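# Index a turntable one hole clockwise with two arms

## Task

Rotate the turntable forward by exactly one hole in the clockwise direction as viewed from overhead, so that the plunger's pin drops all the way into the next hole. At the end the fixture must be standing upright on the deck and neither gripper may be touching it.

## Robot and tools

Robot: two six-joint arms with parallel grippers, left_arm and right_arm. In the scene frame the origin sits at table height midway between the nominal bases, +x points out over the table, +z points up, and left_arm is on the +y side. Calibrated bases: left_arm at (+0.025, +0.326, +0.031) m, right_arm at (-0.004, -0.268, +0.031) m, both nearly unrotated with +z up. Each arm reports its hand pose (end_effector_position in metres, end_effector_quat_wxyz) and its wrist camera pose in its own base frame. Fixed cameras and the table use the scene frame. Printed hand poses can be a few centimetres off, worse at long reach. The end_effector_position is the point between the finger pads, about 1 cm short of the tips. The fingers point along the gripper's +z axis and close along its y axis.

Row layout: every commanded row is one flat list of 14 numbers covering both arms, even if only one moves. The first 7 belong to left_arm and the last 7 to right_arm. Within each 7: waist, shoulder, elbow, wrist roll, wrist yaw, wrist pitch, then gripper opening. The six joint numbers are absolute target angles in radians, in the same form the Joint positions line prints them, not offsets. Stated ranges: waist -2.618 to 3.054, shoulder 0.000 to 3.142, elbow 0.000 to 3.142, wrist roll -2.094 to 2.094, wrist yaw -1.571 to 1.571, wrist pitch -1.571 to 1.571. True limits may differ by up to 0.059 rad; a target more than 0.059 beyond a stated limit, and farther out than the current angle, gets the call refused. Targets beyond the true limit are clipped, and the result may then say "joint sent to its limit". Opening is an absolute command from -1 (closed) to +1 (fully open, 0.094 m pad gap). To leave a gripper unchanged, resend its current command; a 0 means half-closed, not "no change".

execute_actions(actions, cameras): actions is a list of actions; each action is a table of 1 to 15 rows, one row per 1/30 s step, and a short table keeps its final row until 15 steps are done. An empty list just returns the full state and images. Per step, each joint's target is kept within a fixed distance of its measured angle (waist 0.202, shoulder 0.258, elbow 0.3, wrist pitch 0.573, wrist yaw and roll 0.522 rad), and targets that would shift a gripper more than 200 mm are scaled back, so large moves need several actions. Very small changes may not start the joint.

move(target, speed, blend, opening_speed, blocking, cameras): target is one 14-number row or a list of up to 15 rows, all absolute joint angles plus openings as above. The arms travel joint-interpolated together, so grippers trace curves and nothing is avoided. speed is the top rate in rad/s of the joint with the longest way, 0.01 to 2 (default 0.5), one value or one per target. blend (rad) rounds corners at intermediate targets. opening_speed is the gripper command rate on the -1..1 scale per second, at least 0.2. Opening changes in later targets are applied only after everything stops there. Whole path under 10 s. blocking=false returns after about 0.5 s while the move continues; a new move replaces it. The "move:" line reports done, off_target (resting more than 0.035 rad off), moving, held or fault, plus limits=held and the worst joint per lagging arm. done does not prove contact or its absence.

wait(seconds 0 to 10, cameras) lets time run holding the last commands. stop(cameras) brakes a running move. zoom_image(camera, region [x0,y0,x1,y1] pixels, at most 504x504) enlarges part of the newest image from cam_head_left, cam_head_right, cam_left_wrist or cam_right_wrist (all 896x504). read_manual gives only licence text. finished_scene(scene) ends the scene irreversibly; the goal must hold with the robot off the fixture.

Results: Joint positions and Joint velocities per arm in the row order, then pad gap (m). Joint targets shows what joints are currently driven toward. Tool commands shows gripper commands. grip_measured uses the opening scale; empty it reads slightly wide, and on a firmly held hard part about 0.064 narrower than the part. Grip force is reached from roughly 0.05 below the first-touch reading; release by commanding well above grip_measured. Joint torques follow the position order, include gravity, and the first three wrap at ±28 N m. A "joint command not followed" line means the clearance check altered targets. Thinking time lets the simulation run.

Avoid: dropping or releasing moving parts, fast contacts, pushing far past contact (press grows with overshoot), collisions between the arms (may fail the scene), anything leaving the table, and knocking the fixture over. Motors heat when holding loads, reaching far or pressing against an unreachable pose; MOTOR HOT appears at 75 °C, at 90 °C the arm folds and idles, at 100 °C it goes limp. Close slowly on fragile parts.

Each tool is called as name(argument=value, ...) on one line, values as JSON.

## Session

execute_actions(actions=[])

Scene clock: 0.00 s.
left_arm: end_effector_position=(+0.3695, +0.0210, +0.1447) grip_measured=+1.000 end_effector_quat_wxyz=(+0.691, -0.046, +0.720, +0.036) | right_arm: end_effector_position=(+0.3642, -0.0543, +0.1341) grip_measured=+1.000 end_effector_quat_wxyz=(+0.671, +0.135, +0.726, -0.062)
Joint names: [waist, shoulder, elbow, wrist roll, wrist yaw, wrist pitch]
Joint positions: left_arm=[-0.002 1.545 0.182 -0.017 -0.116 1.321 0.094] | right_arm=[-0.036 1.532 0.189 0.115 0.24 1.248 0.094]
Joint velocities: within noise
Joint torques (N m): no reading
Heat: left arm: 33 °C; right arm: 32 °C.
Joint targets: left_arm=[-0.002 1.540 0.186 -0.017 -0.116 1.320] | right_arm=[-0.036 1.528 0.192 0.114 0.240 1.243]
Tool commands: left_gripper/opening=+1.0 right_gripper/opening=+1.0

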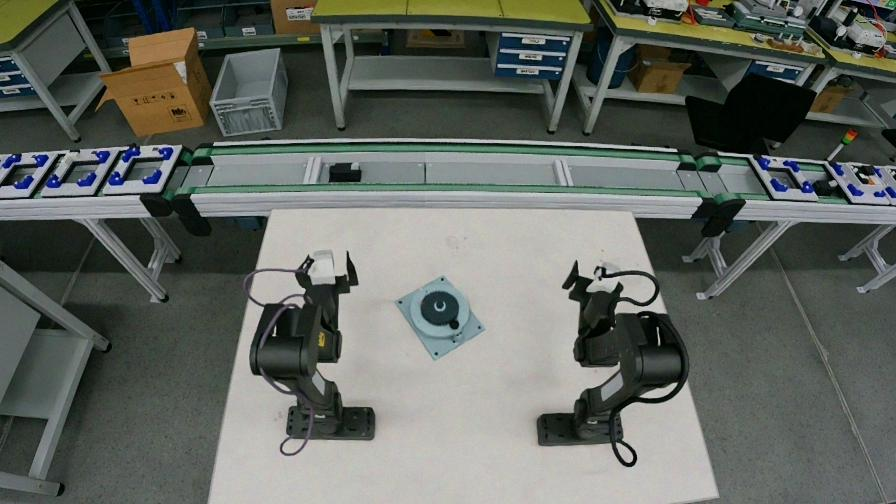

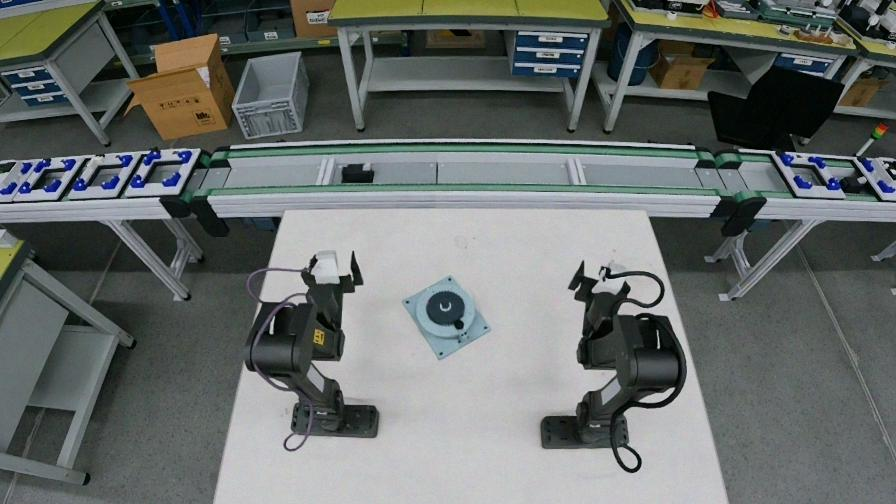

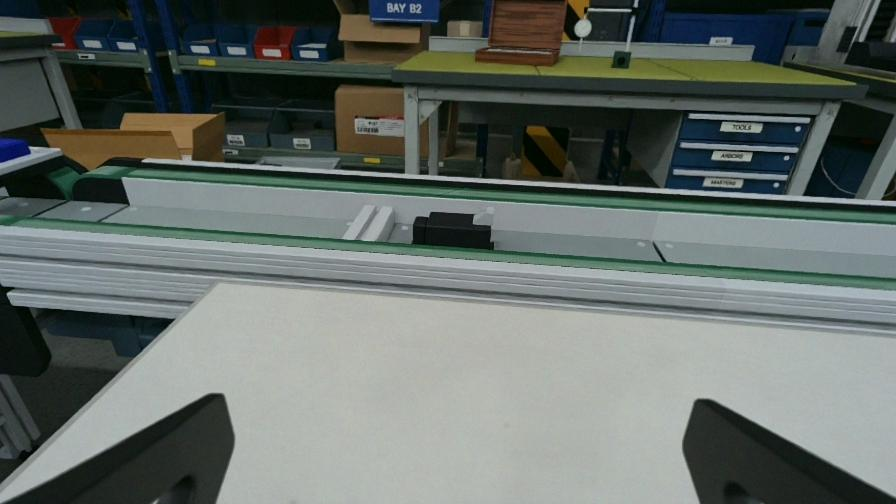

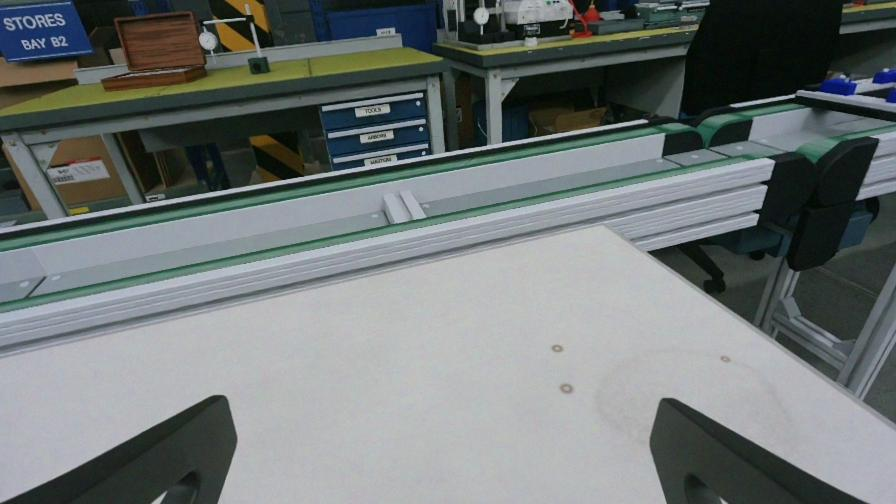

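zoom_image(camera="cam_head_left", region=[380, 260, 500, 370])

zoom_image(camera="cam_head_right", region=[390, 265, 500, 365])

Scaled by 4.200 from the camera's 896x504 image, which has a finer 1280x720 frame.

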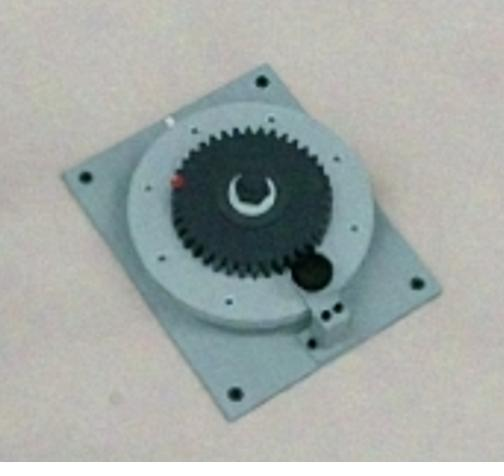

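Scaled by 4.582 from the camera's 896x504 image, which has a finer 1280x720 frame.

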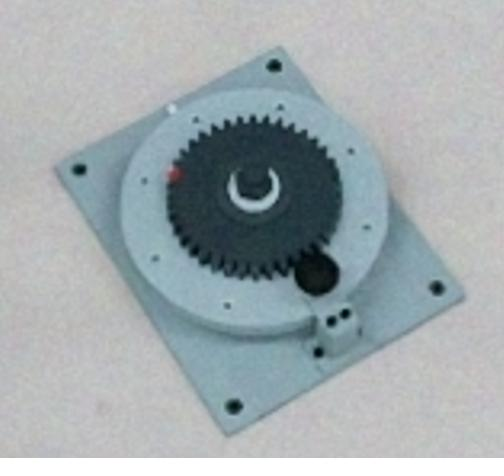

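move(target=[-0.75,1.41,1.663,0,0,-1.39,1,-0.036,1.528,0.192,0.114,0.240,1.243,1], speed=1.0)

Scene clock: 67.53 s.
left_arm: end_effector_position=(+0.2276, -0.2071, +0.2628) grip_measured=+1.000 end_effector_quat_wxyz=(+0.191, +0.351, +0.914, -0.073) | right_arm: end_effector_position=(+0.3642, -0.0543, +0.1341) grip_measured=+1.000 end_effector_quat_wxyz=(+0.671, +0.135, +0.726, -0.062)
Joint positions: left_arm=[-0.745 1.425 1.639 -0.01 -0.006 -1.373 0.094] | right_arm=[-0.036 1.532 0.189 0.115 0.24 1.248 0.094]
Joint torques (N m): left_arm=[-0.43 -6.28 6.89 0.13 0.05 0.99] | right_arm=[-0.16 -4.46 6.08 0.01 0 1.69]
Joint targets: left_arm=[-0.750 1.410 1.663 0.000 0.000 -1.390] | right_arm=[-0.036 1.528 0.192 0.114 0.240 1.243]
move: done

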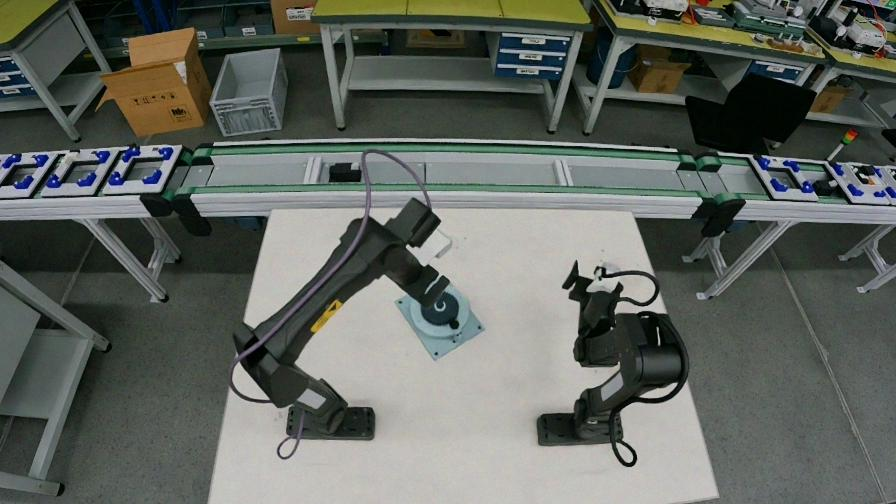

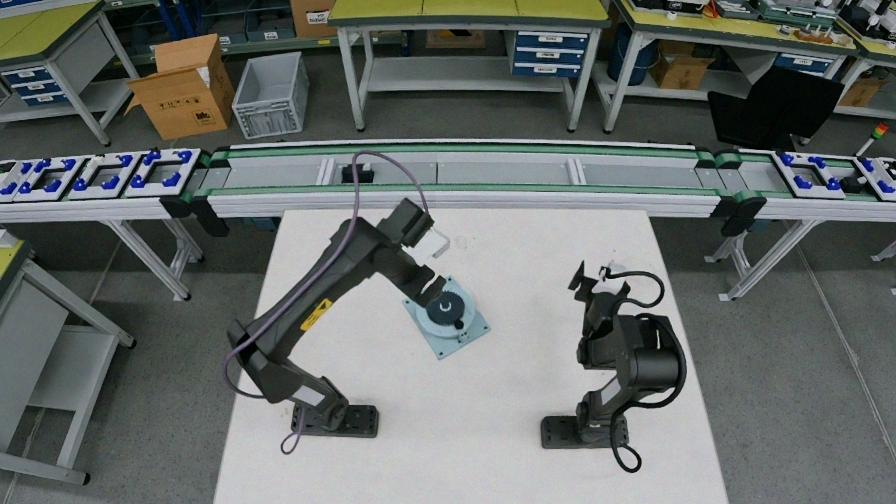

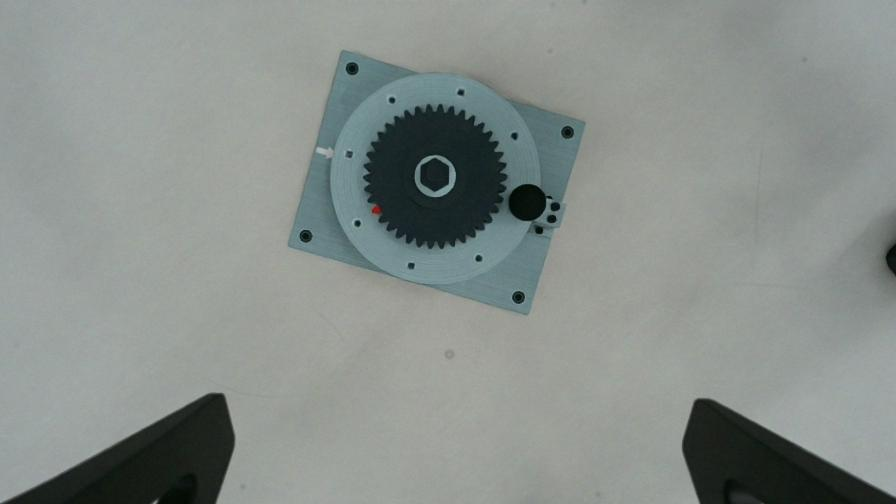

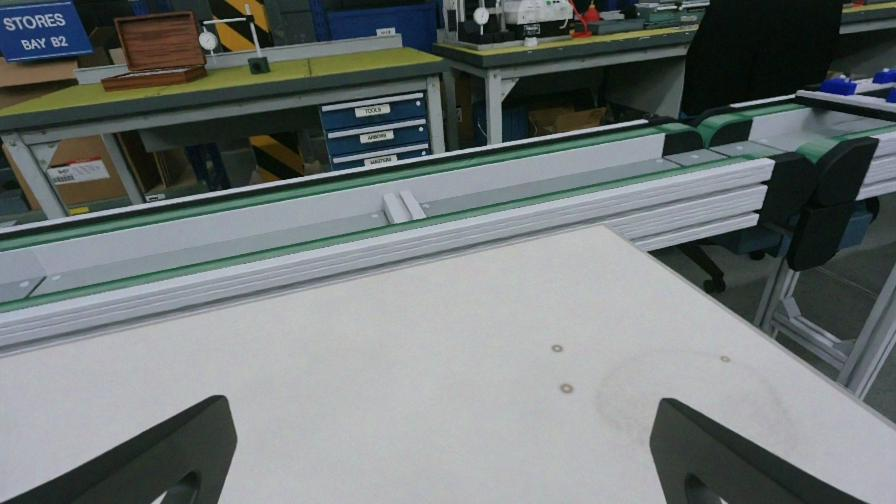

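zoom_image(camera="cam_left_wrist", region=[280, 40, 600, 330])

zoom_image(camera="cam_left_wrist", region=[450, 150, 600, 260])

Scaled by 1.575 from the camera's 896x504 image, which has a finer 1280x720 frame.

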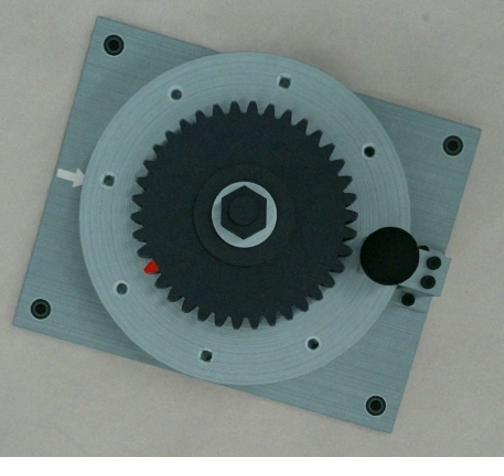

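Scaled by 3.360 from the camera's 896x504 image, which has a finer 1280x720 frame.

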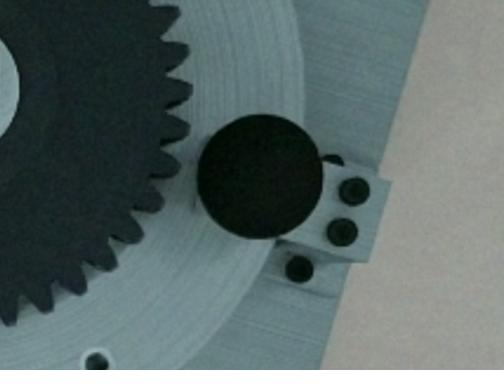

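move(target=[-0.75,1.41,1.663,0,0,-1.39,1,0.874,0.728,0.469,0,0,-0.341,1], speed=1.0)

zoom_image(camera="cam_right_wrist", region=[280, 80, 640, 360])

Scene clock: 143.80 s.
left_arm: end_effector_position=(+0.2274, -0.2069, +0.2626) grip_measured=+1.000 end_effector_quat_wxyz=(+0.191, +0.352, +0.914, -0.072) | right_arm: end_effector_position=(+0.1815, +0.2120, +0.1390) grip_measured=+1.000 end_effector_quat_wxyz=(+0.417, -0.367, +0.809, +0.190)
Joint positions: left_arm=[-0.745 1.425 1.639 -0.009 -0.006 -1.374 0.094] | right_arm=[0.866 0.738 0.445 0.01 0.011 -0.325 0.094]
Joint torques (N m): left_arm=[-0.39 -6.3 6.83 0.11 0.05 1.02] | right_arm=[0.73 -1.09 11.56 -0.08 -0.11 1.42]
Joint targets: left_arm=[-0.750 1.410 1.663 0.000 0.000 -1.390] | right_arm=[0.874 0.728 0.469 0.000 0.000 -0.341]
move: done

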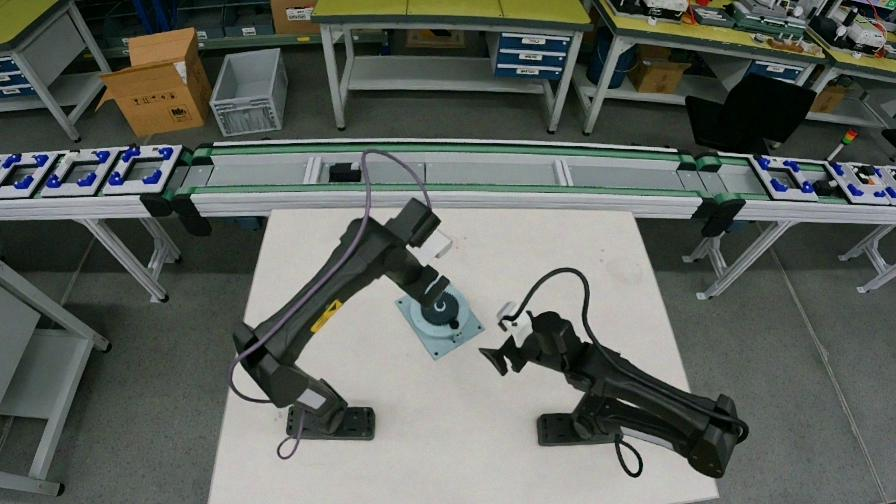

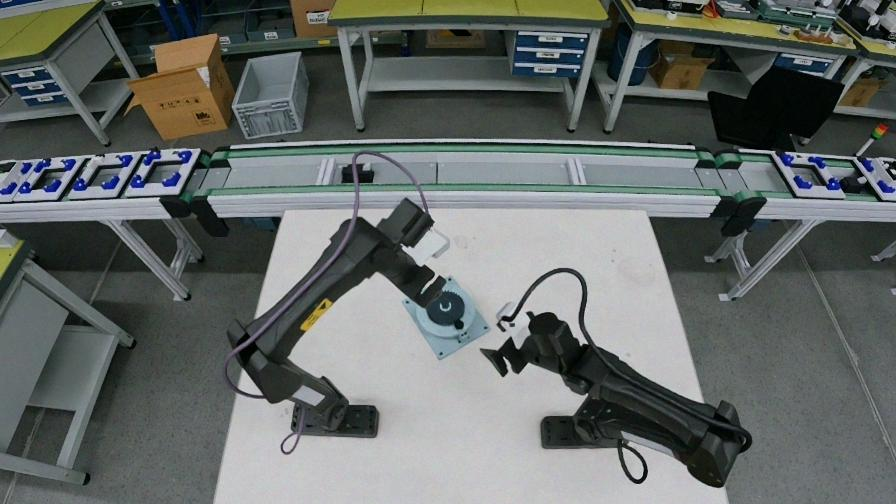

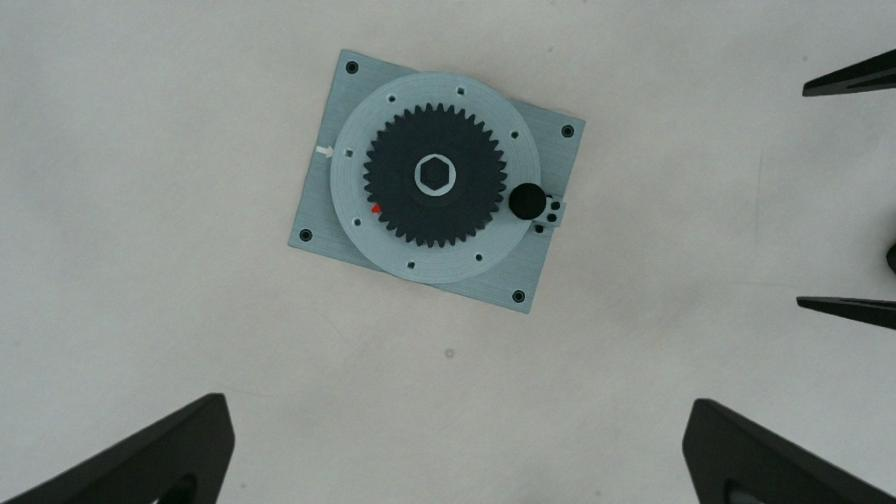

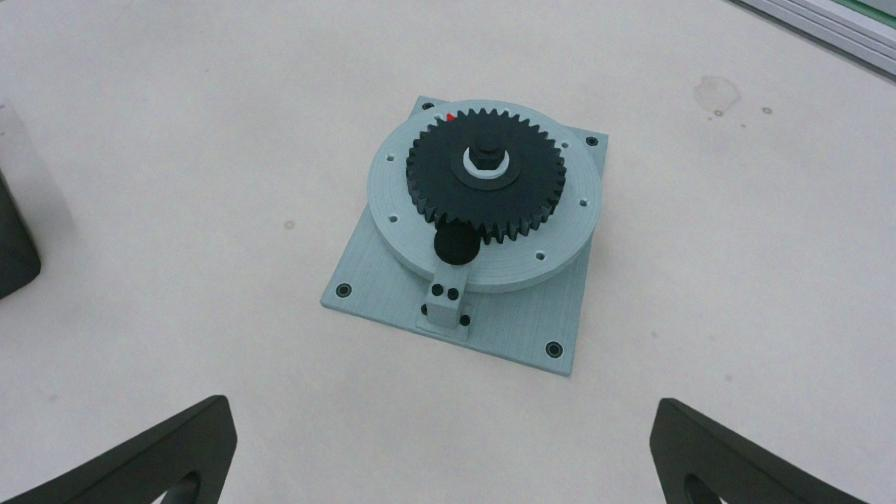

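Scaled by 1.400 from the camera's 896x504 image, which has a finer 1280x720 frame.

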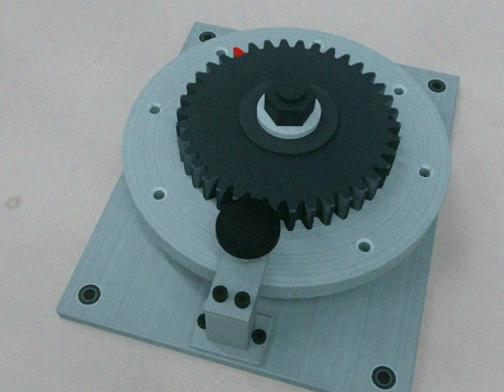

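move(target=[-0.725,2.00,1.685,-1.69,0,-1.232,1,0.874,0.728,0.469,0,0,-0.341,1], speed=0.8)

Scene clock: 195.63 s.
left_arm: end_effector_position=(+0.2813, -0.2510, +0.0899) grip_measured=+1.000 end_effector_quat_wxyz=(+0.001, -0.456, +0.890, +0.001) | right_arm: end_effector_position=(+0.1814, +0.2119, +0.1389) grip_measured=+1.000 end_effector_quat_wxyz=(+0.417, -0.367, +0.809, +0.190)
Joint positions: left_arm=[-0.732 1.984 1.657 -1.679 -0.002 -1.244 0.094] | right_arm=[0.866 0.738 0.445 0.009 0.01 -0.326 0.094]
Joint torques (N m): left_arm=[0.58 -9.05 7.13 -0.08 0 0.56] | right_arm=[0.69 -1.11 11.63 -0.07 -0.11 1.44]
Joint targets: left_arm=[-0.725 2.000 1.685 -1.690 0.000 -1.232] | right_arm=[0.874 0.728 0.469 0.000 0.000 -0.341]
move: done

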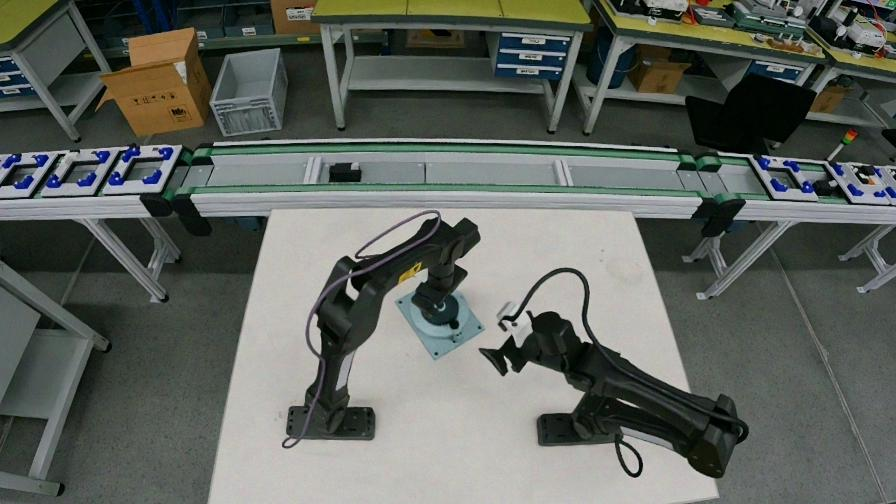

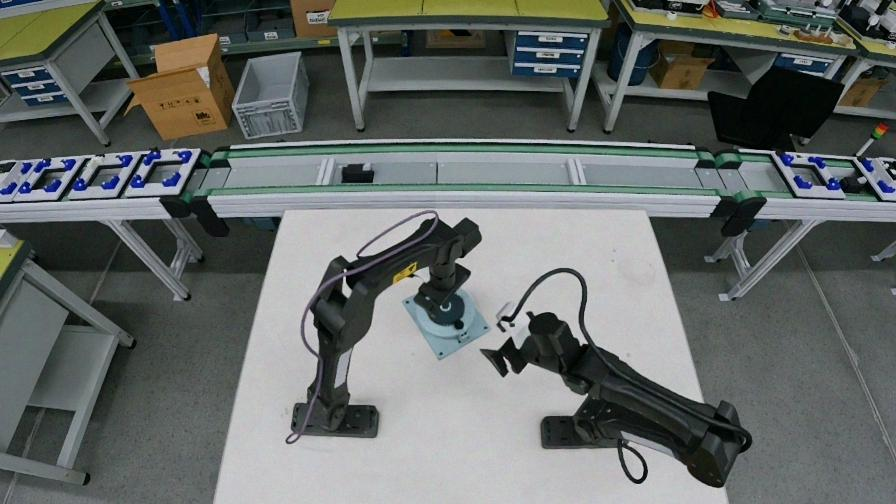

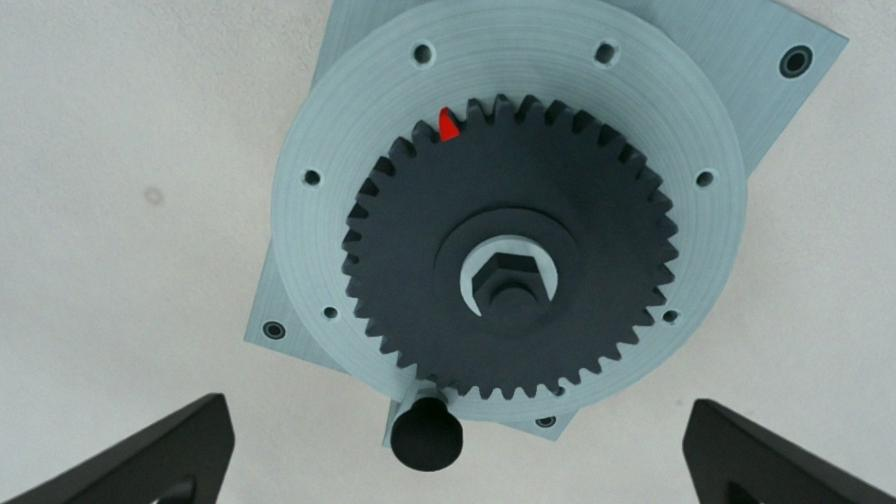

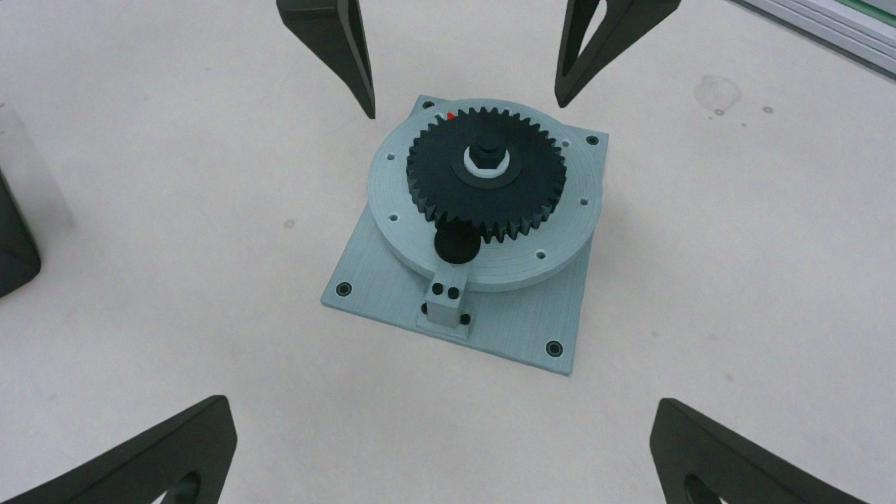

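zoom_image(camera="cam_left_wrist", region=[420, 200, 620, 340])

zoom_image(camera="cam_right_wrist", region=[390, 90, 590, 230])

zoom_image(camera="cam_right_wrist", region=[400, 200, 520, 350])

Scaled by 2.520 from the camera's 896x504 image, which has a finer 1280x720 frame.

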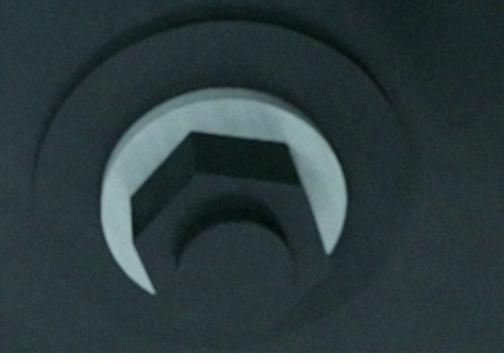

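Scaled by 2.520 from the camera's 896x504 image, which has a finer 1280x720 frame.

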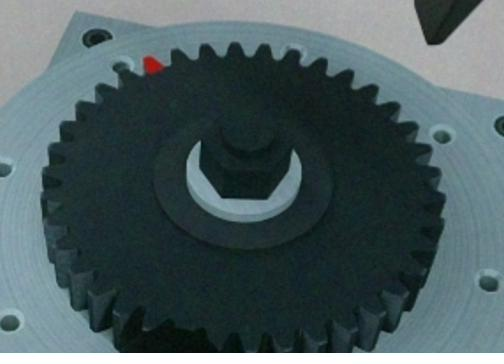

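Scaled by 3.360 from the camera's 896x504 image, which has a finer 1280x720 frame.

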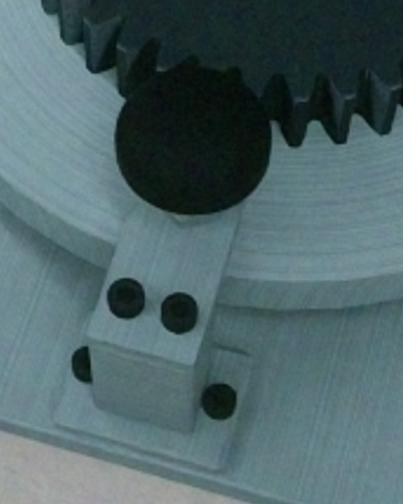

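move(target=[-0.70,2.053,1.765,-1.015,0,-1.262,1,0.874,0.728,0.469,0,0,-0.341,1], speed=0.8, cameras=["cam_left_wrist","cam_right_wrist"])

zoom_image(camera="cam_left_wrist", region=[350, 180, 570, 340])

Scene clock: 309.47 s.
left_arm: end_effector_position=(+0.3029, -0.2570, +0.0934) grip_measured=+1.000 end_effector_quat_wxyz=(+0.011, -0.159, +0.987, -0.012) | right_arm: end_effector_position=(+0.1813, +0.2119, +0.1388) grip_measured=+1.000 end_effector_quat_wxyz=(+0.417, -0.367, +0.809, +0.190)
Joint positions: left_arm=[-0.707 2.031 1.737 -1.026 -0.001 -1.243 0.094] | right_arm=[0.866 0.738 0.445 0.009 0.01 -0.326 0.094]
Joint torques (N m): left_arm=[0.54 -8.95 7.2 0.12 0.01 0.27] | right_arm=[0.7 -1.06 11.49 -0.09 -0.11 1.46]
Joint targets: left_arm=[-0.700 2.053 1.765 -1.015 0.000 -1.262] | right_arm=[0.874 0.728 0.469 0.000 0.000 -0.341]
move: done
Images, in order: cam_left_wrist, cam_right_wrist.

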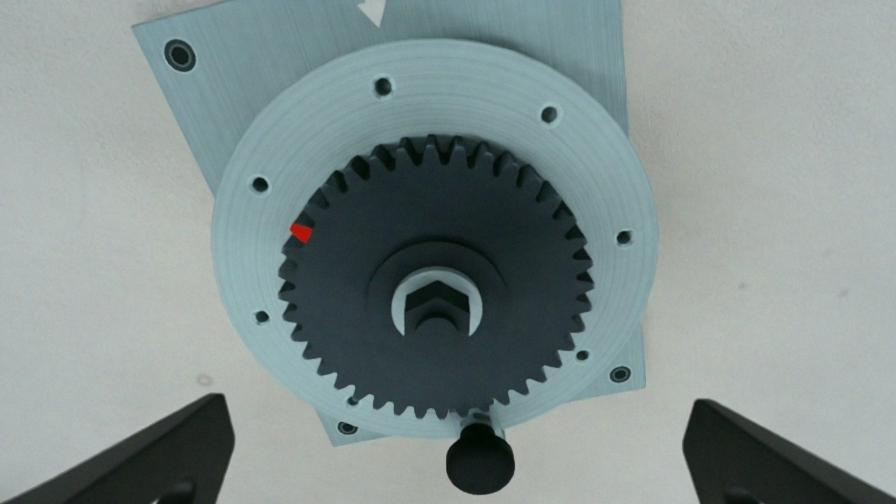

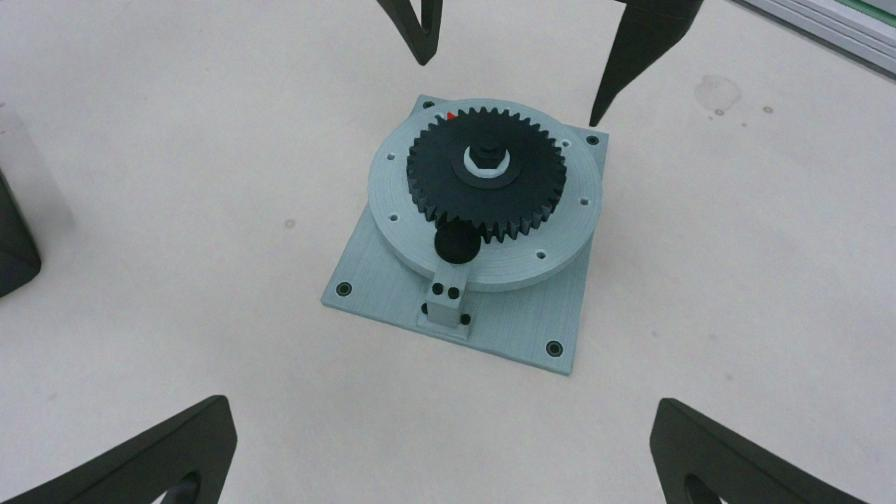

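Scaled by 2.291 from the camera's 896x504 image, which has a finer 1280x720 frame.

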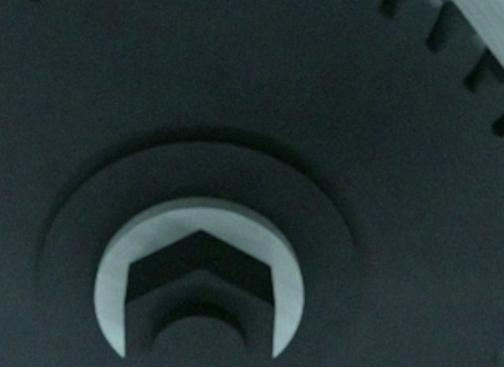

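move(target=[-0.692,2.075,1.691,-1.015,0,-1.168,0.0,0.874,0.728,0.469,0,0,-0.341,1], speed=0.5, cameras=["cam_left_wrist","cam_right_wrist"])

zoom_image(camera="cam_right_wrist", region=[390, 40, 590, 230])

Scene clock: 340.23 s.
left_arm: end_effector_position=(+0.3088, -0.2576, +0.0752) grip_measured=+0.002 end_effector_quat_wxyz=(+0.011, -0.163, +0.987, -0.012) | right_arm: end_effector_position=(+0.1813, +0.2119, +0.1388) grip_measured=+1.000 end_effector_quat_wxyz=(+0.417, -0.367, +0.809, +0.190)
Joint positions: left_arm=[-0.698 2.057 1.703 -1.025 -0.001 -1.183 0.047] | right_arm=[0.866 0.738 0.445 0.009 0.01 -0.326 0.094]
Joint torques (N m): left_arm=[0.55 -9.57 4.05 0.13 0.01 0.65] | right_arm=[0.72 -1.09 11.54 -0.07 -0.11 1.46]
Joint targets: left_arm=[-0.692 2.075 1.691 -1.015 0.000 -1.168] | right_arm=[0.874 0.728 0.469 0.000 0.000 -0.341]
move: done
Images, in order: cam_left_wrist, cam_right_wrist.

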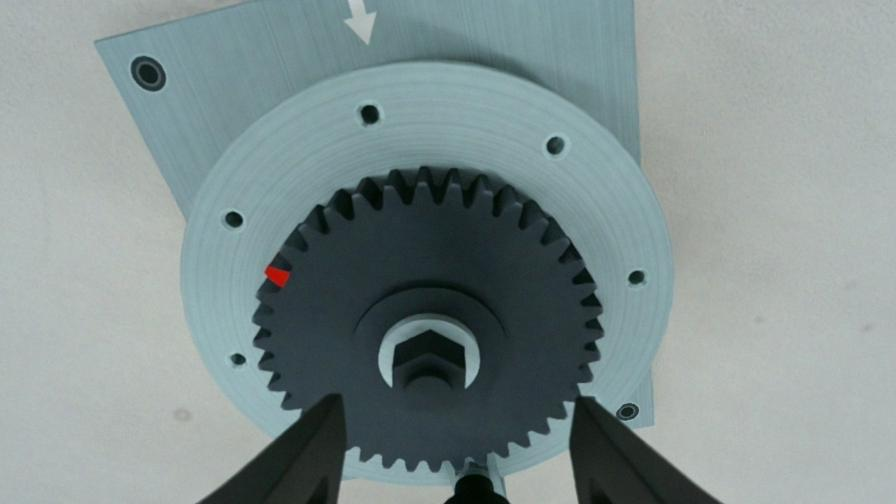

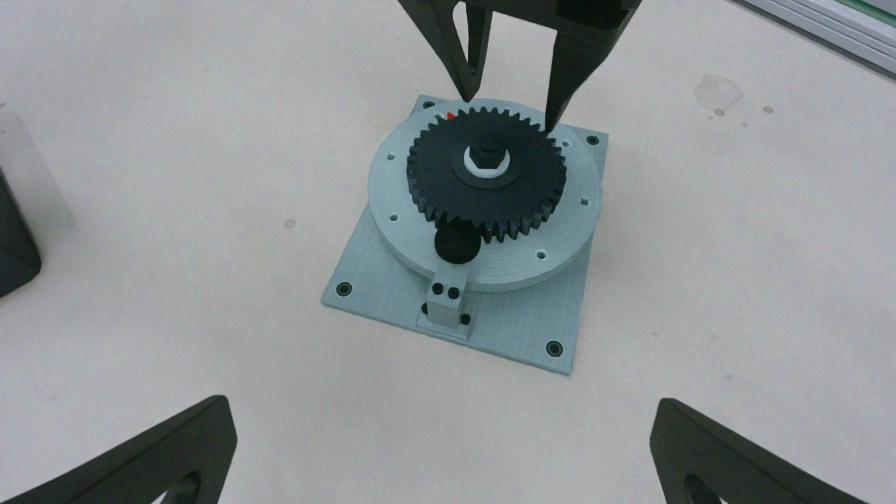

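Scaled by 2.520 from the camera's 896x504 image, which has a finer 1280x720 frame.

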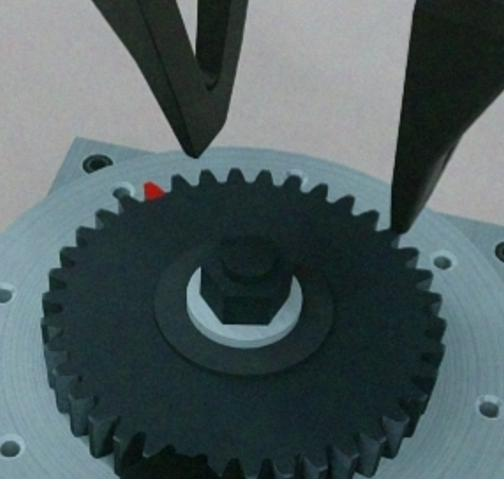

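move(target=[-0.692,2.077,1.651,-1.015,0,-1.160,-0.2,0.874,0.728,0.469,0,0,-0.341,1], speed=0.5, cameras=["cam_left_wrist","cam_right_wrist"])

zoom_image(camera="cam_right_wrist", region=[390, 40, 590, 230])

Scene clock: 360.10 s.
left_arm: end_effector_position=(+0.3019, -0.2518, +0.0654) grip_measured=-0.198 end_effector_quat_wxyz=(+0.001, -0.162, +0.987, -0.001) | right_arm: end_effector_position=(+0.1813, +0.2119, +0.1388) grip_measured=+1.000 end_effector_quat_wxyz=(+0.417, -0.367, +0.809, +0.190)
Joint positions: left_arm=[-0.698 2.057 1.665 -1.025 -0.001 -1.176 0.038] | right_arm=[0.866 0.738 0.445 0.009 0.01 -0.326 0.094]
Joint torques (N m): left_arm=[0.51 -9.24 3.84 0.13 0 0.59] | right_arm=[0.76 -1.11 11.54 -0.06 -0.11 1.45]
Joint targets: left_arm=[-0.692 2.077 1.651 -1.015 0.000 -1.160] | right_arm=[0.874 0.728 0.469 0.000 0.000 -0.341]
move: done
Images, in order: cam_left_wrist, cam_right_wrist.

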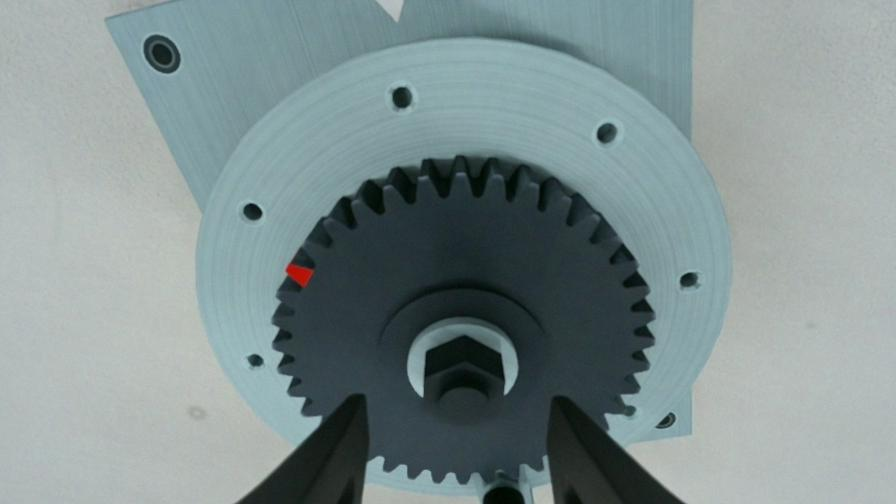

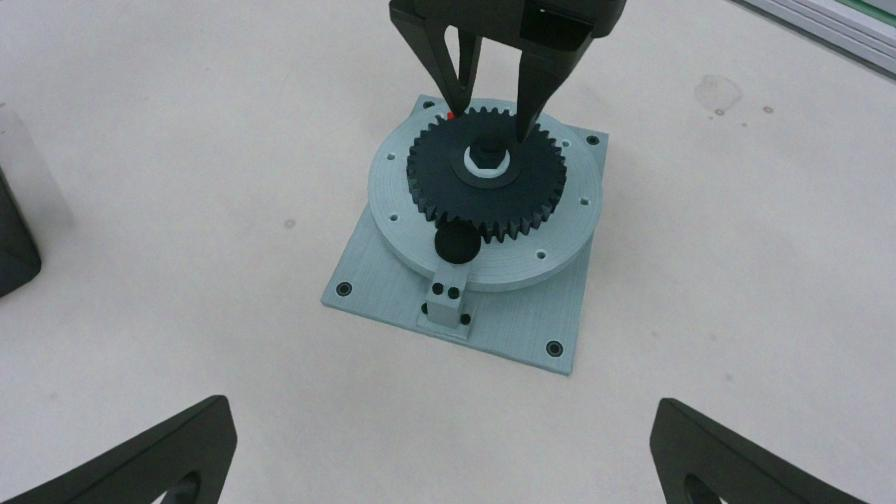

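Scaled by 2.520 from the camera's 896x504 image, which has a finer 1280x720 frame.

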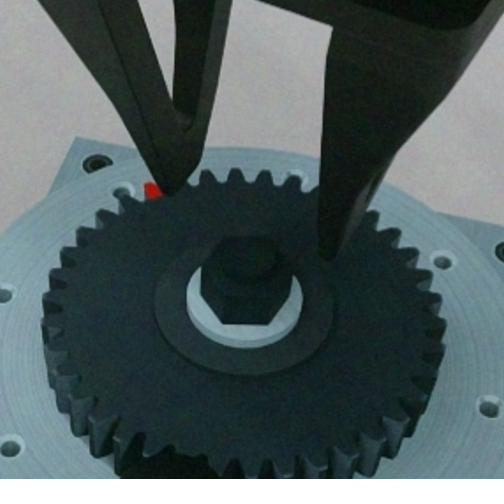

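move(target=[-0.695,2.095,1.588,-1.015,0,-1.081,-0.2,0.874,0.728,0.469,0,0,-0.341,1], speed=0.15, cameras=["cam_left_wrist","cam_right_wrist"])

zoom_image(camera="cam_right_wrist", region=[390, 40, 590, 230])

Scene clock: 372.67 s.
left_arm: end_effector_position=(+0.3017, -0.2516, +0.0431) grip_measured=-0.198 end_effector_quat_wxyz=(+0.001, -0.162, +0.987, +0.000) | right_arm: end_effector_position=(+0.1812, +0.2120, +0.1388) grip_measured=+1.000 end_effector_quat_wxyz=(+0.417, -0.367, +0.809, +0.190)
Joint positions: left_arm=[-0.698 2.074 1.601 -1.025 -0.001 -1.096 0.038] | right_arm=[0.866 0.738 0.445 0.009 0.009 -0.326 0.094]
Joint torques (N m): left_arm=[0.28 -9.29 3.86 0.12 0.01 0.58] | right_arm=[0.69 -1.1 11.52 -0.06 -0.1 1.45]
Joint targets: left_arm=[-0.695 2.095 1.588 -1.015 0.000 -1.081] | right_arm=[0.874 0.728 0.469 0.000 0.000 -0.341]
move: done
Images, in order: cam_left_wrist, cam_right_wrist.

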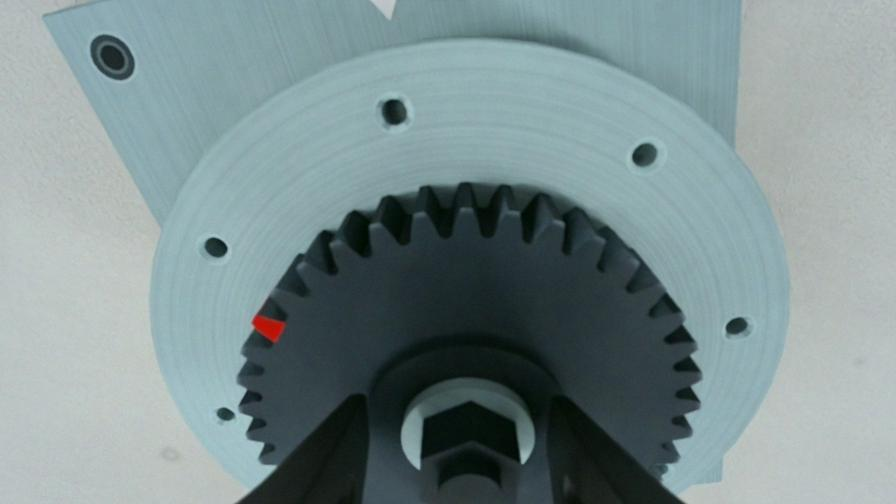

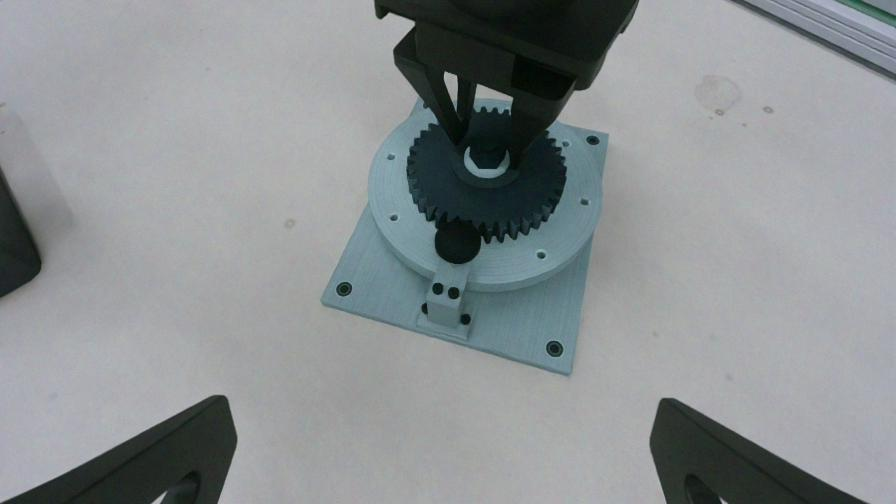

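Scaled by 2.520 from the camera's 896x504 image, which has a finer 1280x720 frame.

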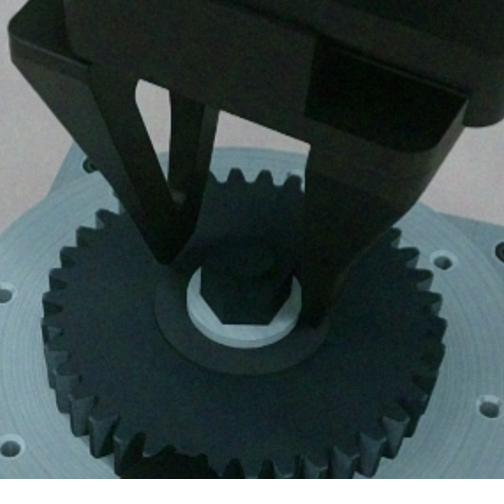

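move(target=[-0.697,2.095,1.588,-1.015,0,-1.081,-0.75,0.874,0.728,0.469,0,0,-0.341,1], speed=0.15, opening_speed=0.3, cameras=["cam_left_wrist","cam_right_wrist"])

Scene clock: 381.53 s.
left_arm: end_effector_position=(+0.3028, -0.2532, +0.0431) grip_measured=-0.632 end_effector_quat_wxyz=(+0.002, -0.162, +0.987, -0.004) | right_arm: end_effector_position=(+0.1812, +0.2120, +0.1388) grip_measured=+1.000 end_effector_quat_wxyz=(+0.417, -0.367, +0.809, +0.190)
Joint positions: left_arm=[-0.698 2.074 1.601 -1.024 0.001 -1.089 0.017] | right_arm=[0.866 0.738 0.445 0.009 0.009 -0.326 0.094]
Joint torques (N m): left_arm=[0.13 -9.31 3.85 0.12 -0.01 0.52] | right_arm=[0.68 -1.05 11.52 -0.08 -0.11 1.44]
Joint targets: left_arm=[-0.697 2.095 1.588 -1.015 0.000 -1.081] | right_arm=[0.874 0.728 0.469 0.000 0.000 -0.341]
move: done
Images, in order: cam_left_wrist, cam_right_wrist.

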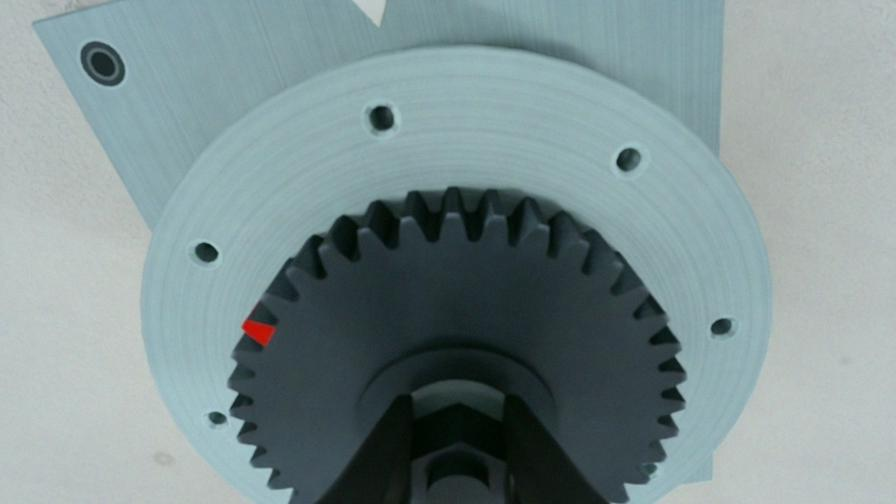

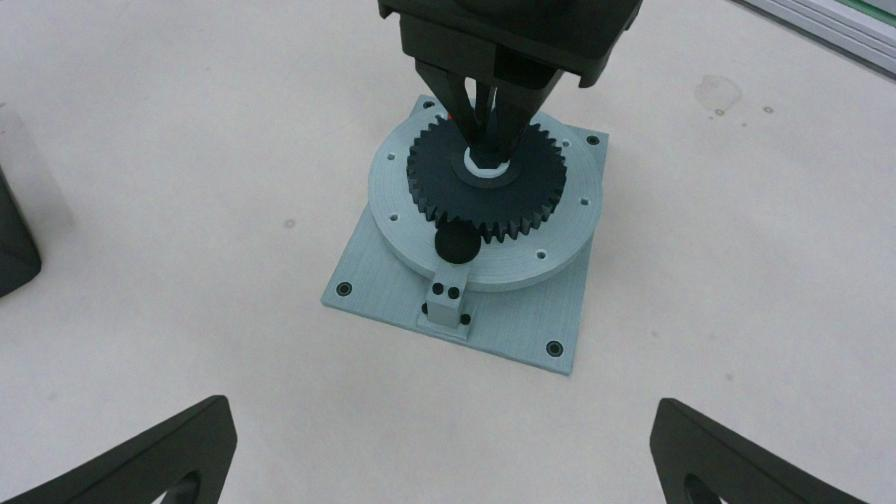

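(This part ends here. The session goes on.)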